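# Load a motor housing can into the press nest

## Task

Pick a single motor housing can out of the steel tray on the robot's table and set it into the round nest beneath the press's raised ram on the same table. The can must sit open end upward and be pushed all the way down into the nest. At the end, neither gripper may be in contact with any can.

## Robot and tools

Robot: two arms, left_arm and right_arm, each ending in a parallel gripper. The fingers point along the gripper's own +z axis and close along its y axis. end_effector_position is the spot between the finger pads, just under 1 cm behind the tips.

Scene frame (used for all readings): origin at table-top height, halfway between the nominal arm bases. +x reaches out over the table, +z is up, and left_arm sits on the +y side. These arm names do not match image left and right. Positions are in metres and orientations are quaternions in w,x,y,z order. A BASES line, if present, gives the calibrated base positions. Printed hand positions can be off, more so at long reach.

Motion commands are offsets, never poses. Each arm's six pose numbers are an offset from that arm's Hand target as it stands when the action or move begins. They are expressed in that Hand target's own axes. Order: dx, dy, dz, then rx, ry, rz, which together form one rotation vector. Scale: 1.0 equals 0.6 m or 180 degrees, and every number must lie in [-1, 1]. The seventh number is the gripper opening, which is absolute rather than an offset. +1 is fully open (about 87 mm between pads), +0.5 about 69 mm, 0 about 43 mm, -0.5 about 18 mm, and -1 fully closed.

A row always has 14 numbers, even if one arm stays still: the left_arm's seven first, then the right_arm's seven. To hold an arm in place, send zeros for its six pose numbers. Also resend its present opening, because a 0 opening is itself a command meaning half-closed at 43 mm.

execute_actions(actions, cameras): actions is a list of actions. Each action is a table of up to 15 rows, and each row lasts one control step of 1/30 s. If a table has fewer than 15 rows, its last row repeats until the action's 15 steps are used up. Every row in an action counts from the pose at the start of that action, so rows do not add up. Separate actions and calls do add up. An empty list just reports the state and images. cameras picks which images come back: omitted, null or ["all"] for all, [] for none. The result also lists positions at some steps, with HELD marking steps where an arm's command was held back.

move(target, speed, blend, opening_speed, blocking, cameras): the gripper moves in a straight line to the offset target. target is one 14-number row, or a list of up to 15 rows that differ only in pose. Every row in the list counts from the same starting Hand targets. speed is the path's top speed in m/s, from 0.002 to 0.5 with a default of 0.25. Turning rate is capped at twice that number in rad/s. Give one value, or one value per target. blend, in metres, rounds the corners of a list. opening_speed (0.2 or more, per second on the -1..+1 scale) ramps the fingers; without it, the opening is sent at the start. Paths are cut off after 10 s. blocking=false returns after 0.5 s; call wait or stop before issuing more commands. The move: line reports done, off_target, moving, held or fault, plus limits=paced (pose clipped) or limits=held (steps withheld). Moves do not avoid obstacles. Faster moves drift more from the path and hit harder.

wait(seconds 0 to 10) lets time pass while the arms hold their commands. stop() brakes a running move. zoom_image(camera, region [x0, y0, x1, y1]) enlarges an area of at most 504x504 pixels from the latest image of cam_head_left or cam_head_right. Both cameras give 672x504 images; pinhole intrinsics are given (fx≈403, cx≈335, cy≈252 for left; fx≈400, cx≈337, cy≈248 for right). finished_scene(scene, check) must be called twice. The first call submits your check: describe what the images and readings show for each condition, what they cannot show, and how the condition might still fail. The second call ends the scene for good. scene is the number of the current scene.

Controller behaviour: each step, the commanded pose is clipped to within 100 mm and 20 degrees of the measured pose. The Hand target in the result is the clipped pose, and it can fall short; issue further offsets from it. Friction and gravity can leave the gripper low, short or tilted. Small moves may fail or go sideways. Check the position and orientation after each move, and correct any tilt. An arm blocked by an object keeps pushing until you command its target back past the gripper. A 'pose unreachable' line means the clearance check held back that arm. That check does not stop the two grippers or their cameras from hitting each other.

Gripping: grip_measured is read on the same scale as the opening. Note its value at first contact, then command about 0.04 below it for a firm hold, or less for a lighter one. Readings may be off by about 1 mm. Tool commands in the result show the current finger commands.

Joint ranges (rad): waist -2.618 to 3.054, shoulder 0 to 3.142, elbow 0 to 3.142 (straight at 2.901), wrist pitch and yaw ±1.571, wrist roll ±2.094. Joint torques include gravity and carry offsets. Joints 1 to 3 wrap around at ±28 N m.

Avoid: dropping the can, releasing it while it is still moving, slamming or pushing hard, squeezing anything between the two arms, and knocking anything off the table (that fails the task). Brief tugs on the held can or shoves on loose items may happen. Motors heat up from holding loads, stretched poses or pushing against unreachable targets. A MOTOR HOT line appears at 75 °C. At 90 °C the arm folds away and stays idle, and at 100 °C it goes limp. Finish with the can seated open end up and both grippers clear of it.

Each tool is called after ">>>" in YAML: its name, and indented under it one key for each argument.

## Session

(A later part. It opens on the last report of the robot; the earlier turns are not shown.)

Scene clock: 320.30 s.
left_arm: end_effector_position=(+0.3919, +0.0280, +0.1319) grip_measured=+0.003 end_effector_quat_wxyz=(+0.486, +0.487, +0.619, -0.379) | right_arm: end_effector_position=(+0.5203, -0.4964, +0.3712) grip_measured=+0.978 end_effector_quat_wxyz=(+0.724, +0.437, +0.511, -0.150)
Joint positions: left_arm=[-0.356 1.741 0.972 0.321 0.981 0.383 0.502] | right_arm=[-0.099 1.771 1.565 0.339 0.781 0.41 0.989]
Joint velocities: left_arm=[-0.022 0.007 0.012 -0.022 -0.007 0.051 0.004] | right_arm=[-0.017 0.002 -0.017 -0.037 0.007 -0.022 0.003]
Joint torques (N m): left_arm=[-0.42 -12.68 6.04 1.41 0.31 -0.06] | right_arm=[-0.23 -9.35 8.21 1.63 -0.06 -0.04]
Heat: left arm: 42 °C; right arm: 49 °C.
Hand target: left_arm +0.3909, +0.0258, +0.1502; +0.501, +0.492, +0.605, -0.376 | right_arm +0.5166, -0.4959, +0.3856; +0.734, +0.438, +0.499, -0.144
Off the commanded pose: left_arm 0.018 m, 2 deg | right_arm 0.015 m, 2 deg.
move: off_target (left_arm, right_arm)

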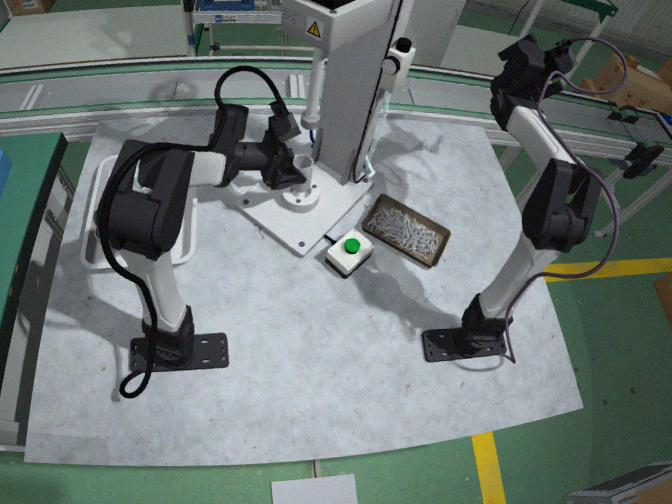

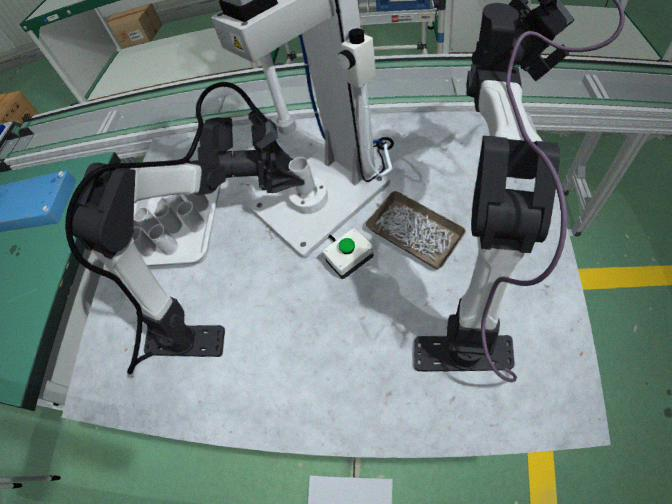

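>>> move:
  target: [0.073,-0.007,0.0165,0,0,0,-0.3,0,0,0,0,0,0,1]
  speed: 0.06

>>> zoom_image:
  camera: "cam_head_left"
  region: [270, 150, 330, 210]

>>> zoom_image:
  camera: "cam_head_right"
  region: [280, 150, 340, 210]

Scene clock: 337.23 s.
left_arm: end_effector_position=(+0.3898, +0.0286, +0.1073) grip_measured=+0.003 end_effector_quat_wxyz=(+0.501, +0.491, +0.608, -0.372) | right_arm: end_effector_position=(+0.5203, -0.4964, +0.3712) grip_measured=+0.978 end_effector_quat_wxyz=(+0.724, +0.437, +0.511, -0.150)
Joint positions: left_arm=[-0.357 1.787 0.883 0.497 0.975 0.383 0.502] | right_arm=[-0.099 1.771 1.565 0.339 0.781 0.41 0.989]
Joint velocities: left_arm=[0.017 -0.012 0.002 -0.022 0.007 -0.051 -0.004] | right_arm=[-0.007 0.007 -0.022 -0.022 0.022 -0.037 -0.003]
Joint torques (N m): left_arm=[-0.58 -7.66 4.52 1.6 0.35 -0.07] | right_arm=[-0.23 -9.36 8.21 1.63 -0.06 -0.04]
Heat: left arm: 44 °C; right arm: 49 °C.
Hand target: left_arm +0.3882, +0.0256, +0.1048; +0.501, +0.491, +0.605, -0.376 | right_arm +0.5166, -0.4959, +0.3856; +0.734, +0.438, +0.499, -0.144
Off the commanded pose: left_arm 0.004 m, 1 deg | right_arm 0.015 m, 2 deg.
move: off_target (right_arm)

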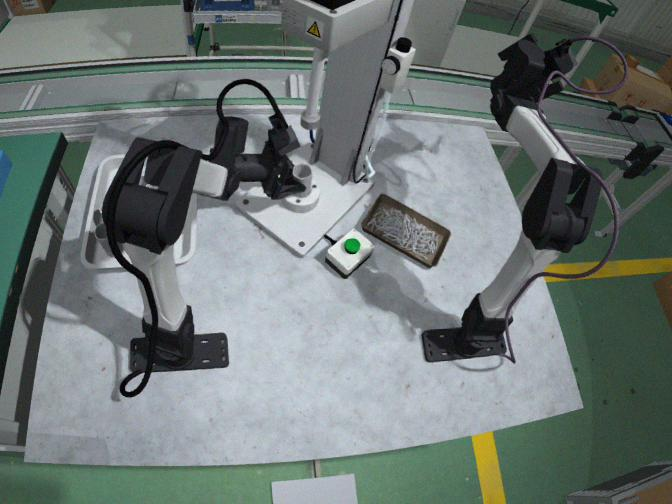

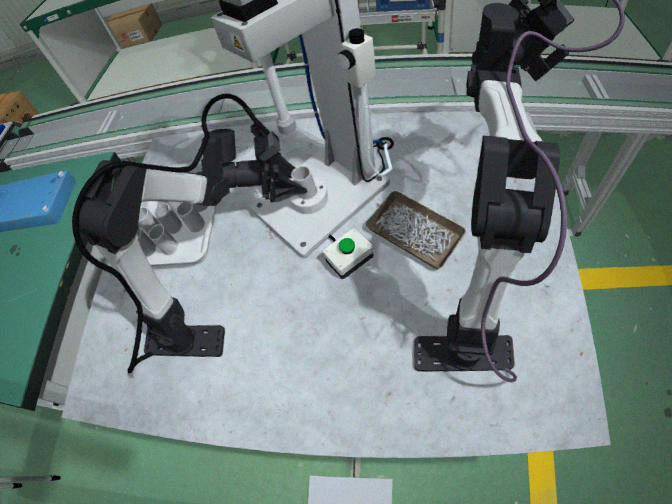

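Scaled by 8.400.

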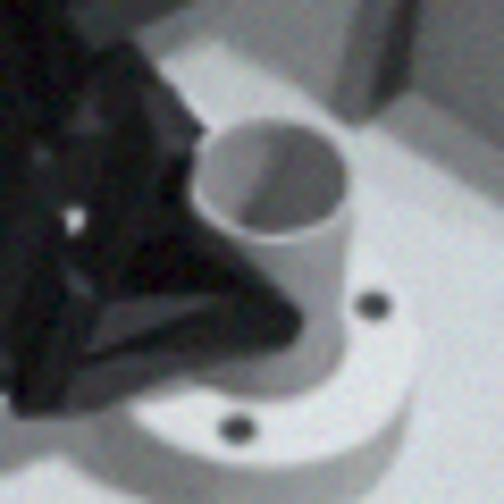

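Scaled by 8.400.

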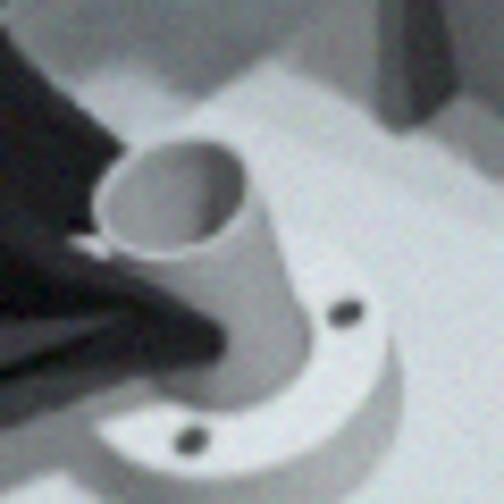

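>>> move:
  target: [0.0488,-0.00125,0.0108,0,0,0,-0.3,0,0,0,0,0,0,1]
  speed: 0.06

>>> zoom_image:
  camera: "cam_head_left"
  region: [270, 150, 330, 210]

>>> zoom_image:
  camera: "cam_head_right"
  region: [280, 150, 340, 210]

Scene clock: 341.13 s.
left_arm: end_effector_position=(+0.3887, +0.0250, +0.0934) grip_measured=+0.003 end_effector_quat_wxyz=(+0.512, +0.496, +0.590, -0.381) | right_arm: end_effector_position=(+0.5203, -0.4964, +0.3712) grip_measured=+0.978 end_effector_quat_wxyz=(+0.724, +0.437, +0.511, -0.150)
Joint positions: left_arm=[-0.357 1.849 0.845 0.648 1.006 0.363 0.502] | right_arm=[-0.099 1.771 1.565 0.339 0.781 0.41 0.989]
Joint velocities: left_arm=[-0.007 -0.012 0.002 -0.066 -0.007 -0.066 -0.001] | right_arm=[-0.007 0.012 -0.017 -0.037 -0.007 -0.007 -0.013]
Joint torques (N m): left_arm=[-0.43 -5.78 3.82 1.36 0.04 0.16] | right_arm=[-0.23 -9.36 8.21 1.63 -0.06 -0.04]
Heat: left arm: 43 °C; right arm: 49 °C.
Hand target: left_arm +0.3883, +0.0260, +0.0745; +0.501, +0.492, +0.605, -0.375 | right_arm +0.5166, -0.4959, +0.3856; +0.734, +0.438, +0.499, -0.144
Off the commanded pose: left_arm 0.019 m, 2 deg | right_arm 0.015 m, 2 deg.
move: off_target (left_arm, right_arm)

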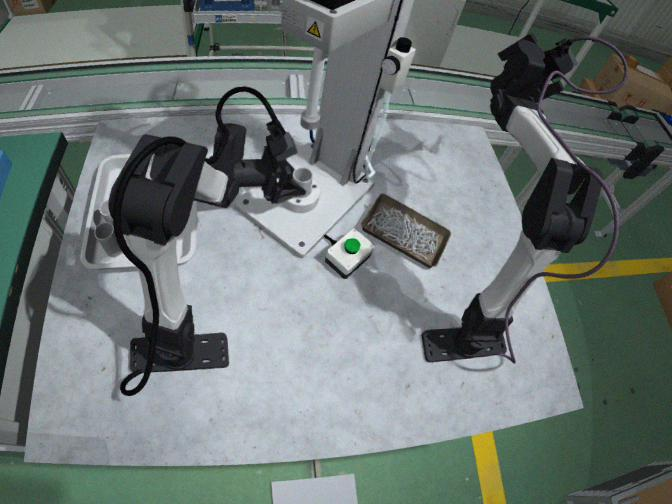

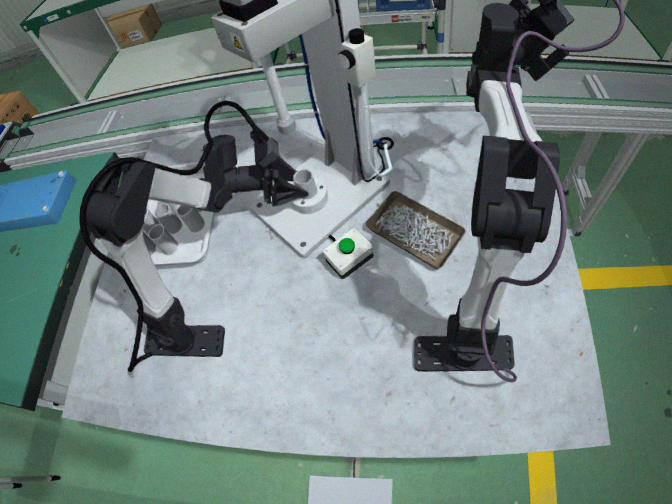

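Scaled by 8.400.

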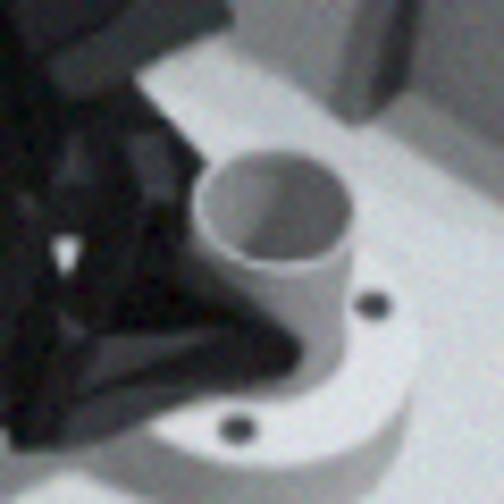

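Scaled by 8.400.

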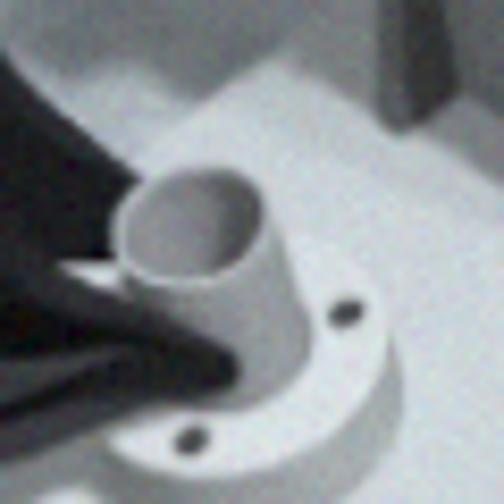

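>>> move:
  target: [0.03,0,0.0066,0,0,0,-0.3,0,0,0,0,0,0,1]
  speed: 0.06

>>> zoom_image:
  camera: "cam_head_left"
  region: [270, 150, 330, 210]

>>> zoom_image:
  camera: "cam_head_right"
  region: [280, 150, 340, 210]

Scene clock: 344.13 s.
left_arm: end_effector_position=(+0.3882, +0.0247, +0.0917) grip_measured=+0.003 end_effector_quat_wxyz=(+0.524, +0.501, +0.569, -0.390) | right_arm: end_effector_position=(+0.5203, -0.4964, +0.3712) grip_measured=+0.978 end_effector_quat_wxyz=(+0.724, +0.437, +0.511, -0.150)
Joint positions: left_arm=[-0.347 1.885 0.827 0.757 1.048 0.344 0.502] | right_arm=[-0.099 1.771 1.565 0.339 0.781 0.41 0.989]
Joint velocities: left_arm=[-0.002 0.007 -0.022 0.037 -0.037 0.081 0.006] | right_arm=[-0.007 -0.027 0.002 0.007 0.022 -0.051 -0.008]
Joint torques (N m): left_arm=[-0.9 -4.1 2.99 0.99 -0.32 0.46] | right_arm=[-0.21 -9.36 8.21 1.63 -0.06 -0.04]
Heat: left arm: 43 °C; right arm: 49 °C.
Hand target: left_arm +0.3888, +0.0265, +0.0559; +0.501, +0.491, +0.606, -0.375 | right_arm +0.5166, -0.4959, +0.3856; +0.734, +0.438, +0.499, -0.144
Off the commanded pose: left_arm 0.036 m, 5 deg | right_arm 0.015 m, 2 deg.
move: off_target (left_arm, right_arm)

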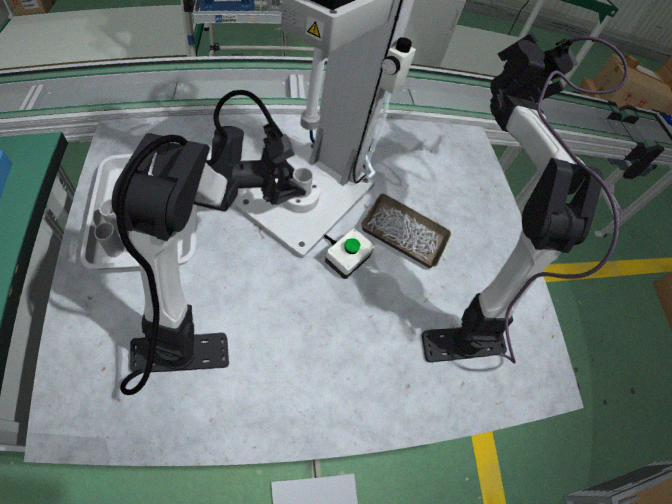

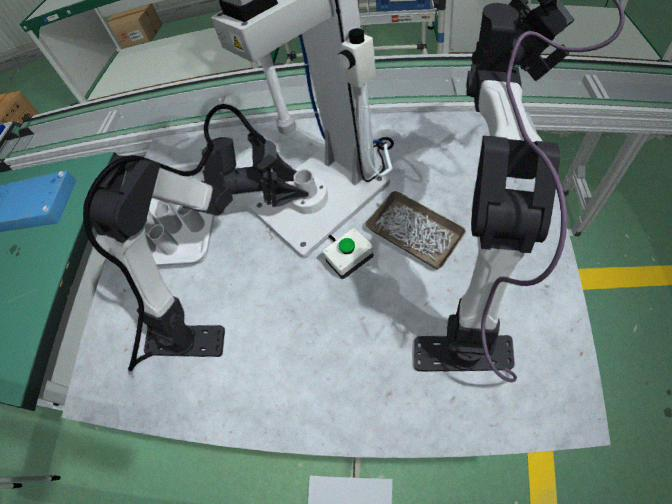

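Scaled by 8.400.

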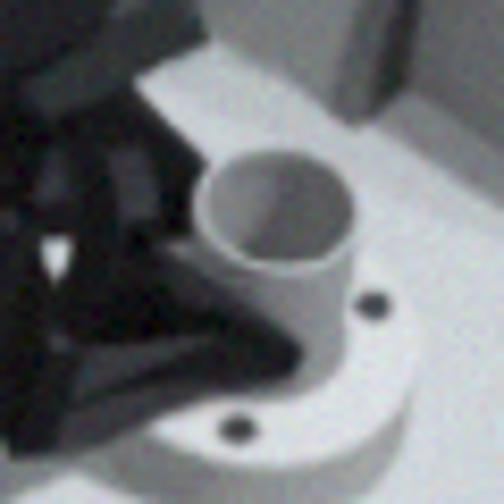

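Scaled by 8.400.

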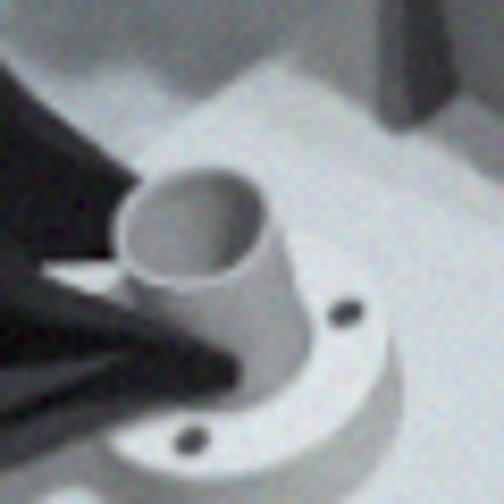

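>>> move:
  target: [-0.059,0,-0.0104,0,0,0,-0.3,0,0,0,0,0,0,1]
  speed: 0.06

>>> move:
  target: [0,0,0,0,0,0,0.3,0,0,0,0,0,0,1]
  opening_speed: 0.4

>>> zoom_image:
  camera: "cam_head_left"
  region: [270, 150, 330, 210]

>>> zoom_image:
  camera: "cam_head_right"
  region: [280, 150, 340, 210]

Scene clock: 350.93 s.
left_arm: end_effector_position=(+0.3885, +0.0247, +0.0932) grip_measured=+0.003 end_effector_quat_wxyz=(+0.511, +0.494, +0.591, -0.381) | right_arm: end_effector_position=(+0.5203, -0.4964, +0.3712) grip_measured=+0.978 end_effector_quat_wxyz=(+0.724, +0.437, +0.511, -0.150)
Joint positions: left_arm=[-0.358 1.849 0.844 0.65 1.004 0.359 0.502] | right_arm=[-0.099 1.771 1.565 0.339 0.781 0.41 0.989]
Joint velocities: left_arm=[-0.032 -0.017 -0.002 -0.066 -0.007 -0.007 0.013] | right_arm=[-0.007 -0.012 -0.022 0.022 0.022 0.081 0.018]
Joint torques (N m): left_arm=[-0.79 -10.45 5.63 0.74 0.02 0.12] | right_arm=[-0.23 -9.36 8.21 1.63 -0.06 -0.04]
Heat: left arm: 42 °C; right arm: 49 °C.
Hand target: left_arm +0.3881, +0.0242, +0.0921; +0.501, +0.491, +0.605, -0.376 | right_arm +0.5166, -0.4959, +0.3856; +0.734, +0.438, +0.499, -0.144
Off the commanded pose: left_arm 0.002 m, 2 deg | right_arm 0.015 m, 2 deg.
move: off_target (right_arm)

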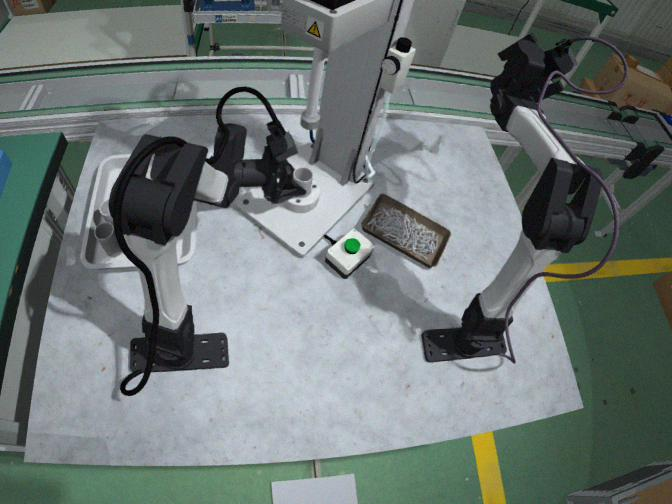

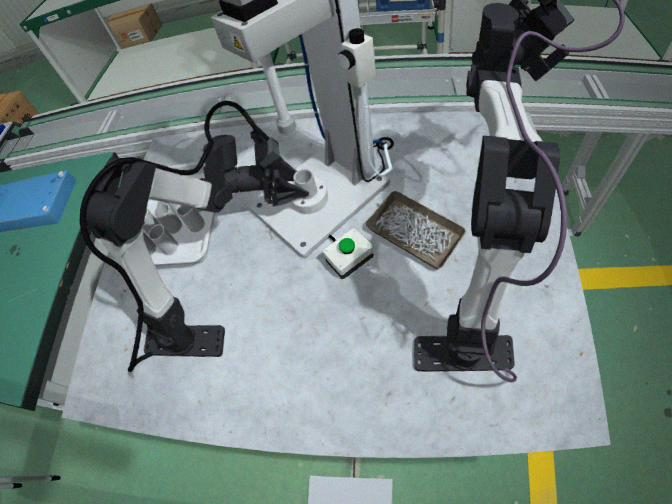

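Scene clock: 352.63 s.
left_arm: end_effector_position=(+0.3854, +0.0267, +0.0838) grip_measured=+0.300 end_effector_quat_wxyz=(+0.493, +0.487, +0.611, -0.383) | right_arm: end_effector_position=(+0.5203, -0.4964, +0.3712) grip_measured=+0.978 end_effector_quat_wxyz=(+0.724, +0.437, +0.511, -0.150)
Joint positions: left_arm=[-0.361 1.849 0.844 0.596 0.985 0.36 0.65] | right_arm=[-0.099 1.771 1.565 0.339 0.781 0.41 0.989]
Joint velocities: left_arm=[0.017 0.002 0.002 -0.11 0.051 -0.051 0.006] | right_arm=[-0.012 -0.012 -0.007 -0.007 0.007 0.095 0.008]
Joint torques (N m): left_arm=[-0.64 -10.47 5.97 1.22 0.2 0.17] | right_arm=[-0.23 -9.36 8.21 1.63 -0.06 -0.04]
Heat: left arm: 42 °C; right arm: 49 °C.
Hand target: left_arm +0.3881, +0.0242, +0.0921; +0.501, +0.491, +0.605, -0.376 | right_arm +0.5166, -0.4959, +0.3856; +0.734, +0.438, +0.499, -0.144
Off the commanded pose: left_arm 0.009 m, 1 deg | right_arm 0.015 m, 2 deg.
move: off_target (right_arm)

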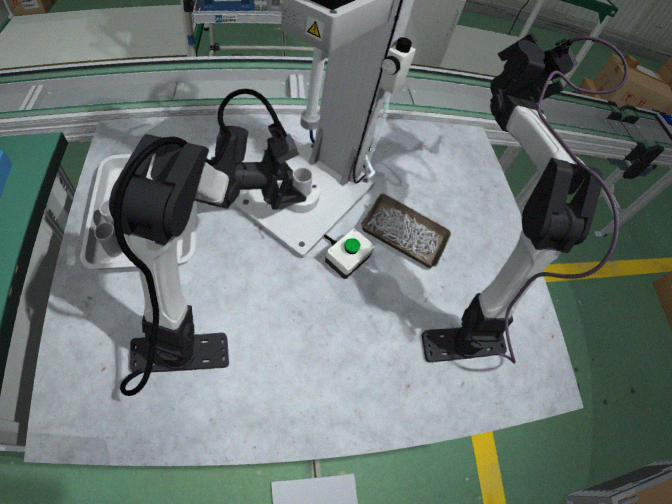

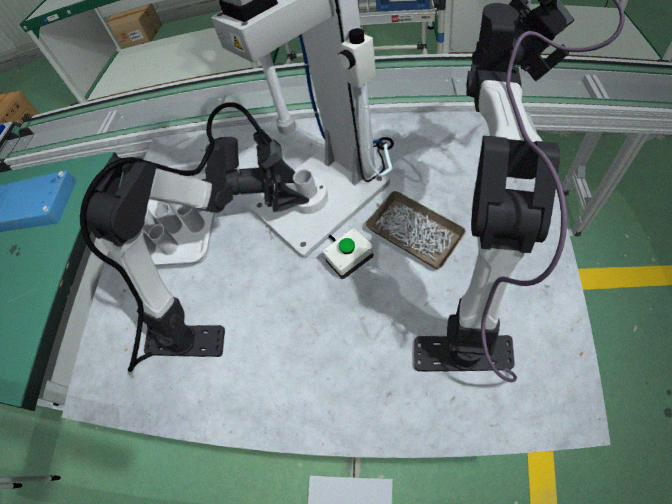

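Scaled by 8.400.

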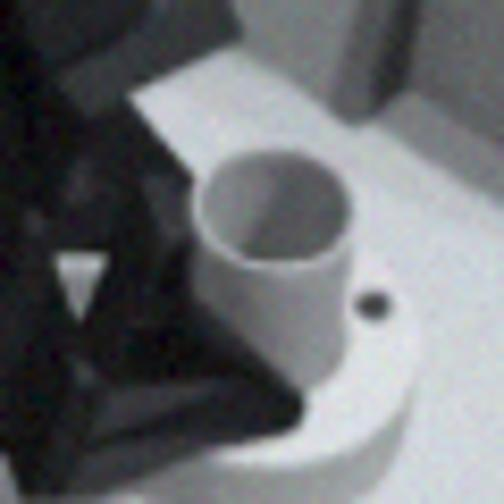

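Scaled by 8.400.

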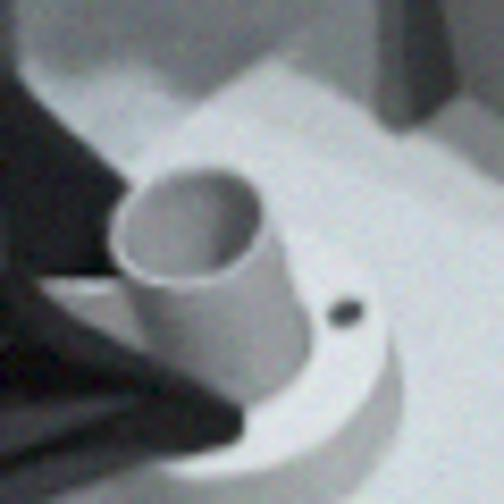

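>>> move:
  target: [-0.012,0.002,-0.23,0,0,0,0.35,0,0,0,0,0,0,1]
  speed: 0.1

>>> zoom_image:
  camera: "cam_head_left"
  region: [270, 150, 330, 210]

>>> zoom_image:
  camera: "cam_head_right"
  region: [280, 150, 340, 210]

Scene clock: 357.67 s.
left_arm: end_effector_position=(+0.3519, +0.1536, +0.1182) grip_measured=+0.350 end_effector_quat_wxyz=(+0.489, +0.487, +0.618, -0.376) | right_arm: end_effector_position=(+0.5203, -0.4964, +0.3712) grip_measured=+0.978 end_effector_quat_wxyz=(+0.724, +0.437, +0.511, -0.150)
Joint positions: left_arm=[0.02 1.594 0.875 -0.237 1.273 0.947 0.675] | right_arm=[-0.099 1.771 1.565 0.339 0.781 0.41 0.989]
Joint velocities: left_arm=[-0.017 -0.007 -0.012 0.037 -0.066 0.022 0.001] | right_arm=[-0.012 0.002 0.002 -0.007 0.007 -0.022 -0.018]
Joint torques (N m): left_arm=[0.32 -7.79 7.53 0.7 0.64 0.15] | right_arm=[-0.23 -9.36 8.21 1.63 -0.06 -0.04]
Heat: left arm: 42 °C; right arm: 49 °C.
Hand target: left_arm +0.3576, +0.1546, +0.1296; +0.499, +0.495, +0.608, -0.370 | right_arm +0.5166, -0.4959, +0.3856; +0.734, +0.438, +0.499, -0.144
Off the commanded pose: left_arm 0.012 m, 2 deg | right_arm 0.015 m, 2 deg.
move: off_target (left_arm, right_arm)

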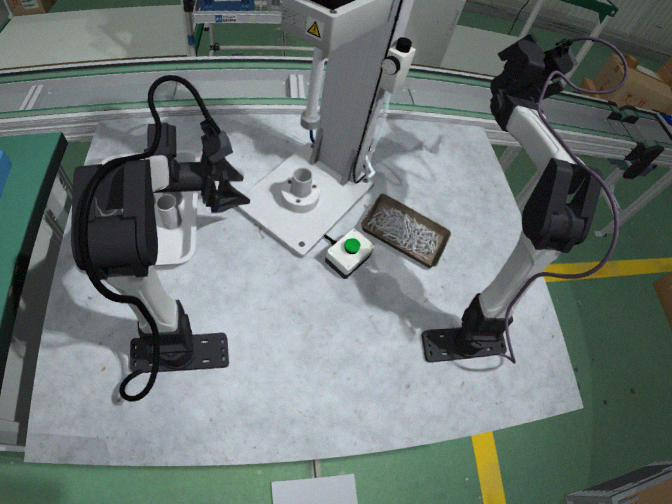

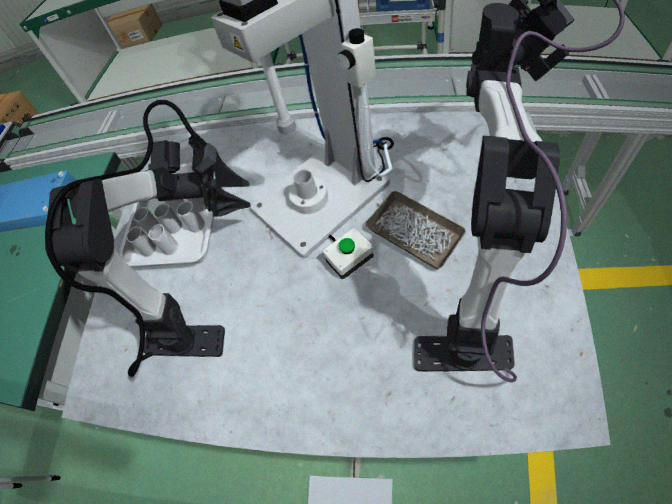

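Scaled by 8.400.

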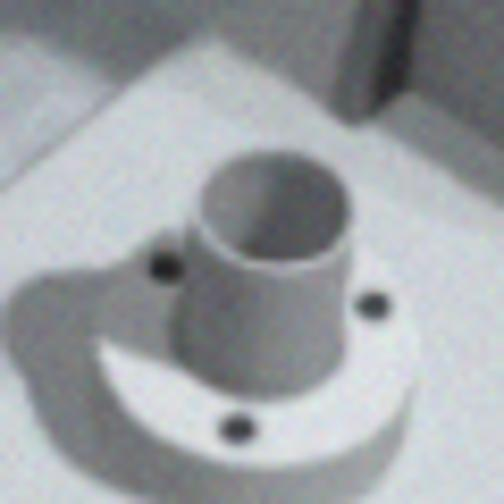

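Scaled by 8.400.

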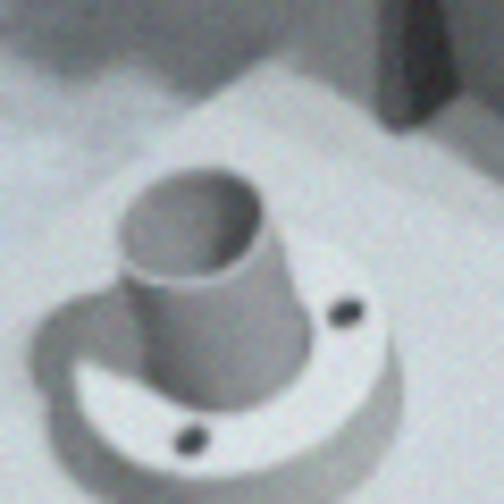

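>>> move:
  target: [-0.12,0,0,0,0,0,0.35,0,0,0,0,0,0,1]
  speed: 0.12

>>> finished_scene:
  scene: 1
  check: "Can is in nest, rim horizontal, open up, did not descend further when pressed; exposed portion consistent with ~2.5 cm depth. Arm clear of can and tray. Jam not fully excluded but axis is upright with even ring gap."

Scene clock: 362.43 s.
left_arm: end_effector_position=(+0.3567, +0.1384, +0.1867) grip_measured=+0.350 end_effector_quat_wxyz=(+0.492, +0.489, +0.612, -0.380) | right_arm: end_effector_position=(+0.5203, -0.4964, +0.3712) grip_measured=+0.978 end_effector_quat_wxyz=(+0.724, +0.437, +0.511, -0.150)
Joint positions: left_arm=[-0.028 1.5 1.039 -0.367 1.258 0.819 0.675] | right_arm=[-0.099 1.771 1.565 0.339 0.781 0.41 0.989]
Joint velocities: left_arm=[-0.012 0.007 -0.017 -0.022 -0.051 -0.007 -0.014] | right_arm=[-0.012 -0.007 0.007 0.007 0.037 0.037 -0.013]
Joint torques (N m): left_arm=[-0.5 -8.66 8.21 0.82 0.45 -0.07] | right_arm=[-0.23 -9.36 8.21 1.63 -0.06 -0.04]
Heat: left arm: 42 °C; right arm: 49 °C.
Hand target: left_arm +0.3589, +0.1372, +0.2004; +0.499, +0.494, +0.607, -0.371 | right_arm +0.5166, -0.4959, +0.3856; +0.734, +0.438, +0.499, -0.144
Off the commanded pose: left_arm 0.013 m, 2 deg | right_arm 0.015 m, 2 deg.
move: off_target (left_arm, right_arm)

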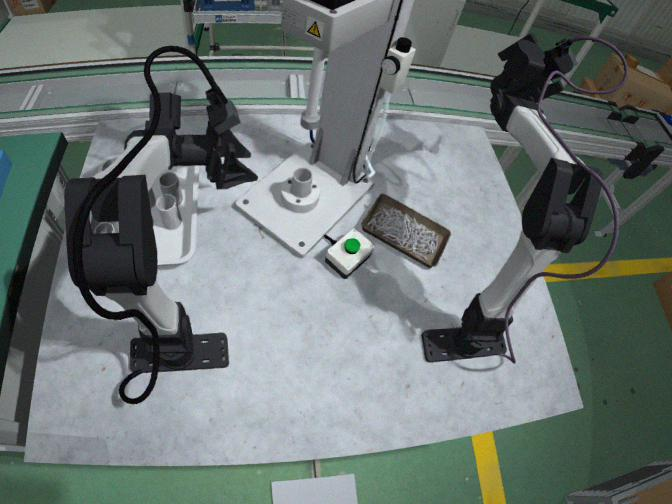

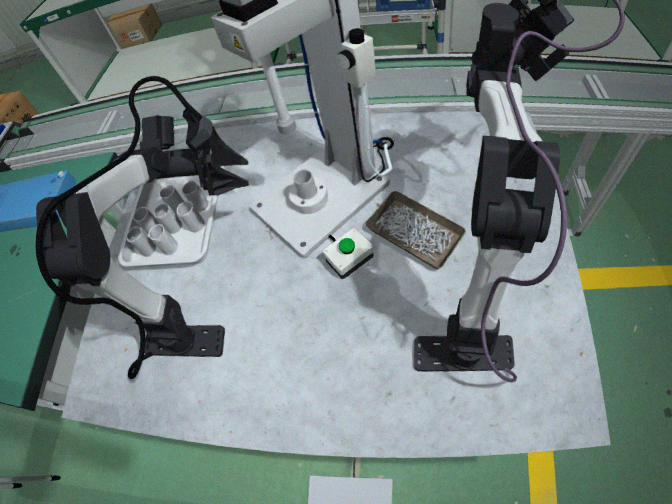

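This call ended nothing. Check each condition that your pictures could not show: look closer or test it, and mend what is not met. Then call finished_scene again.

>>> finished_scene:
  scene: 1
  check: "Rim level, even gap around can, open end up; can stalled under firm push; arm clear of everything."

The scene is finished: the task was done.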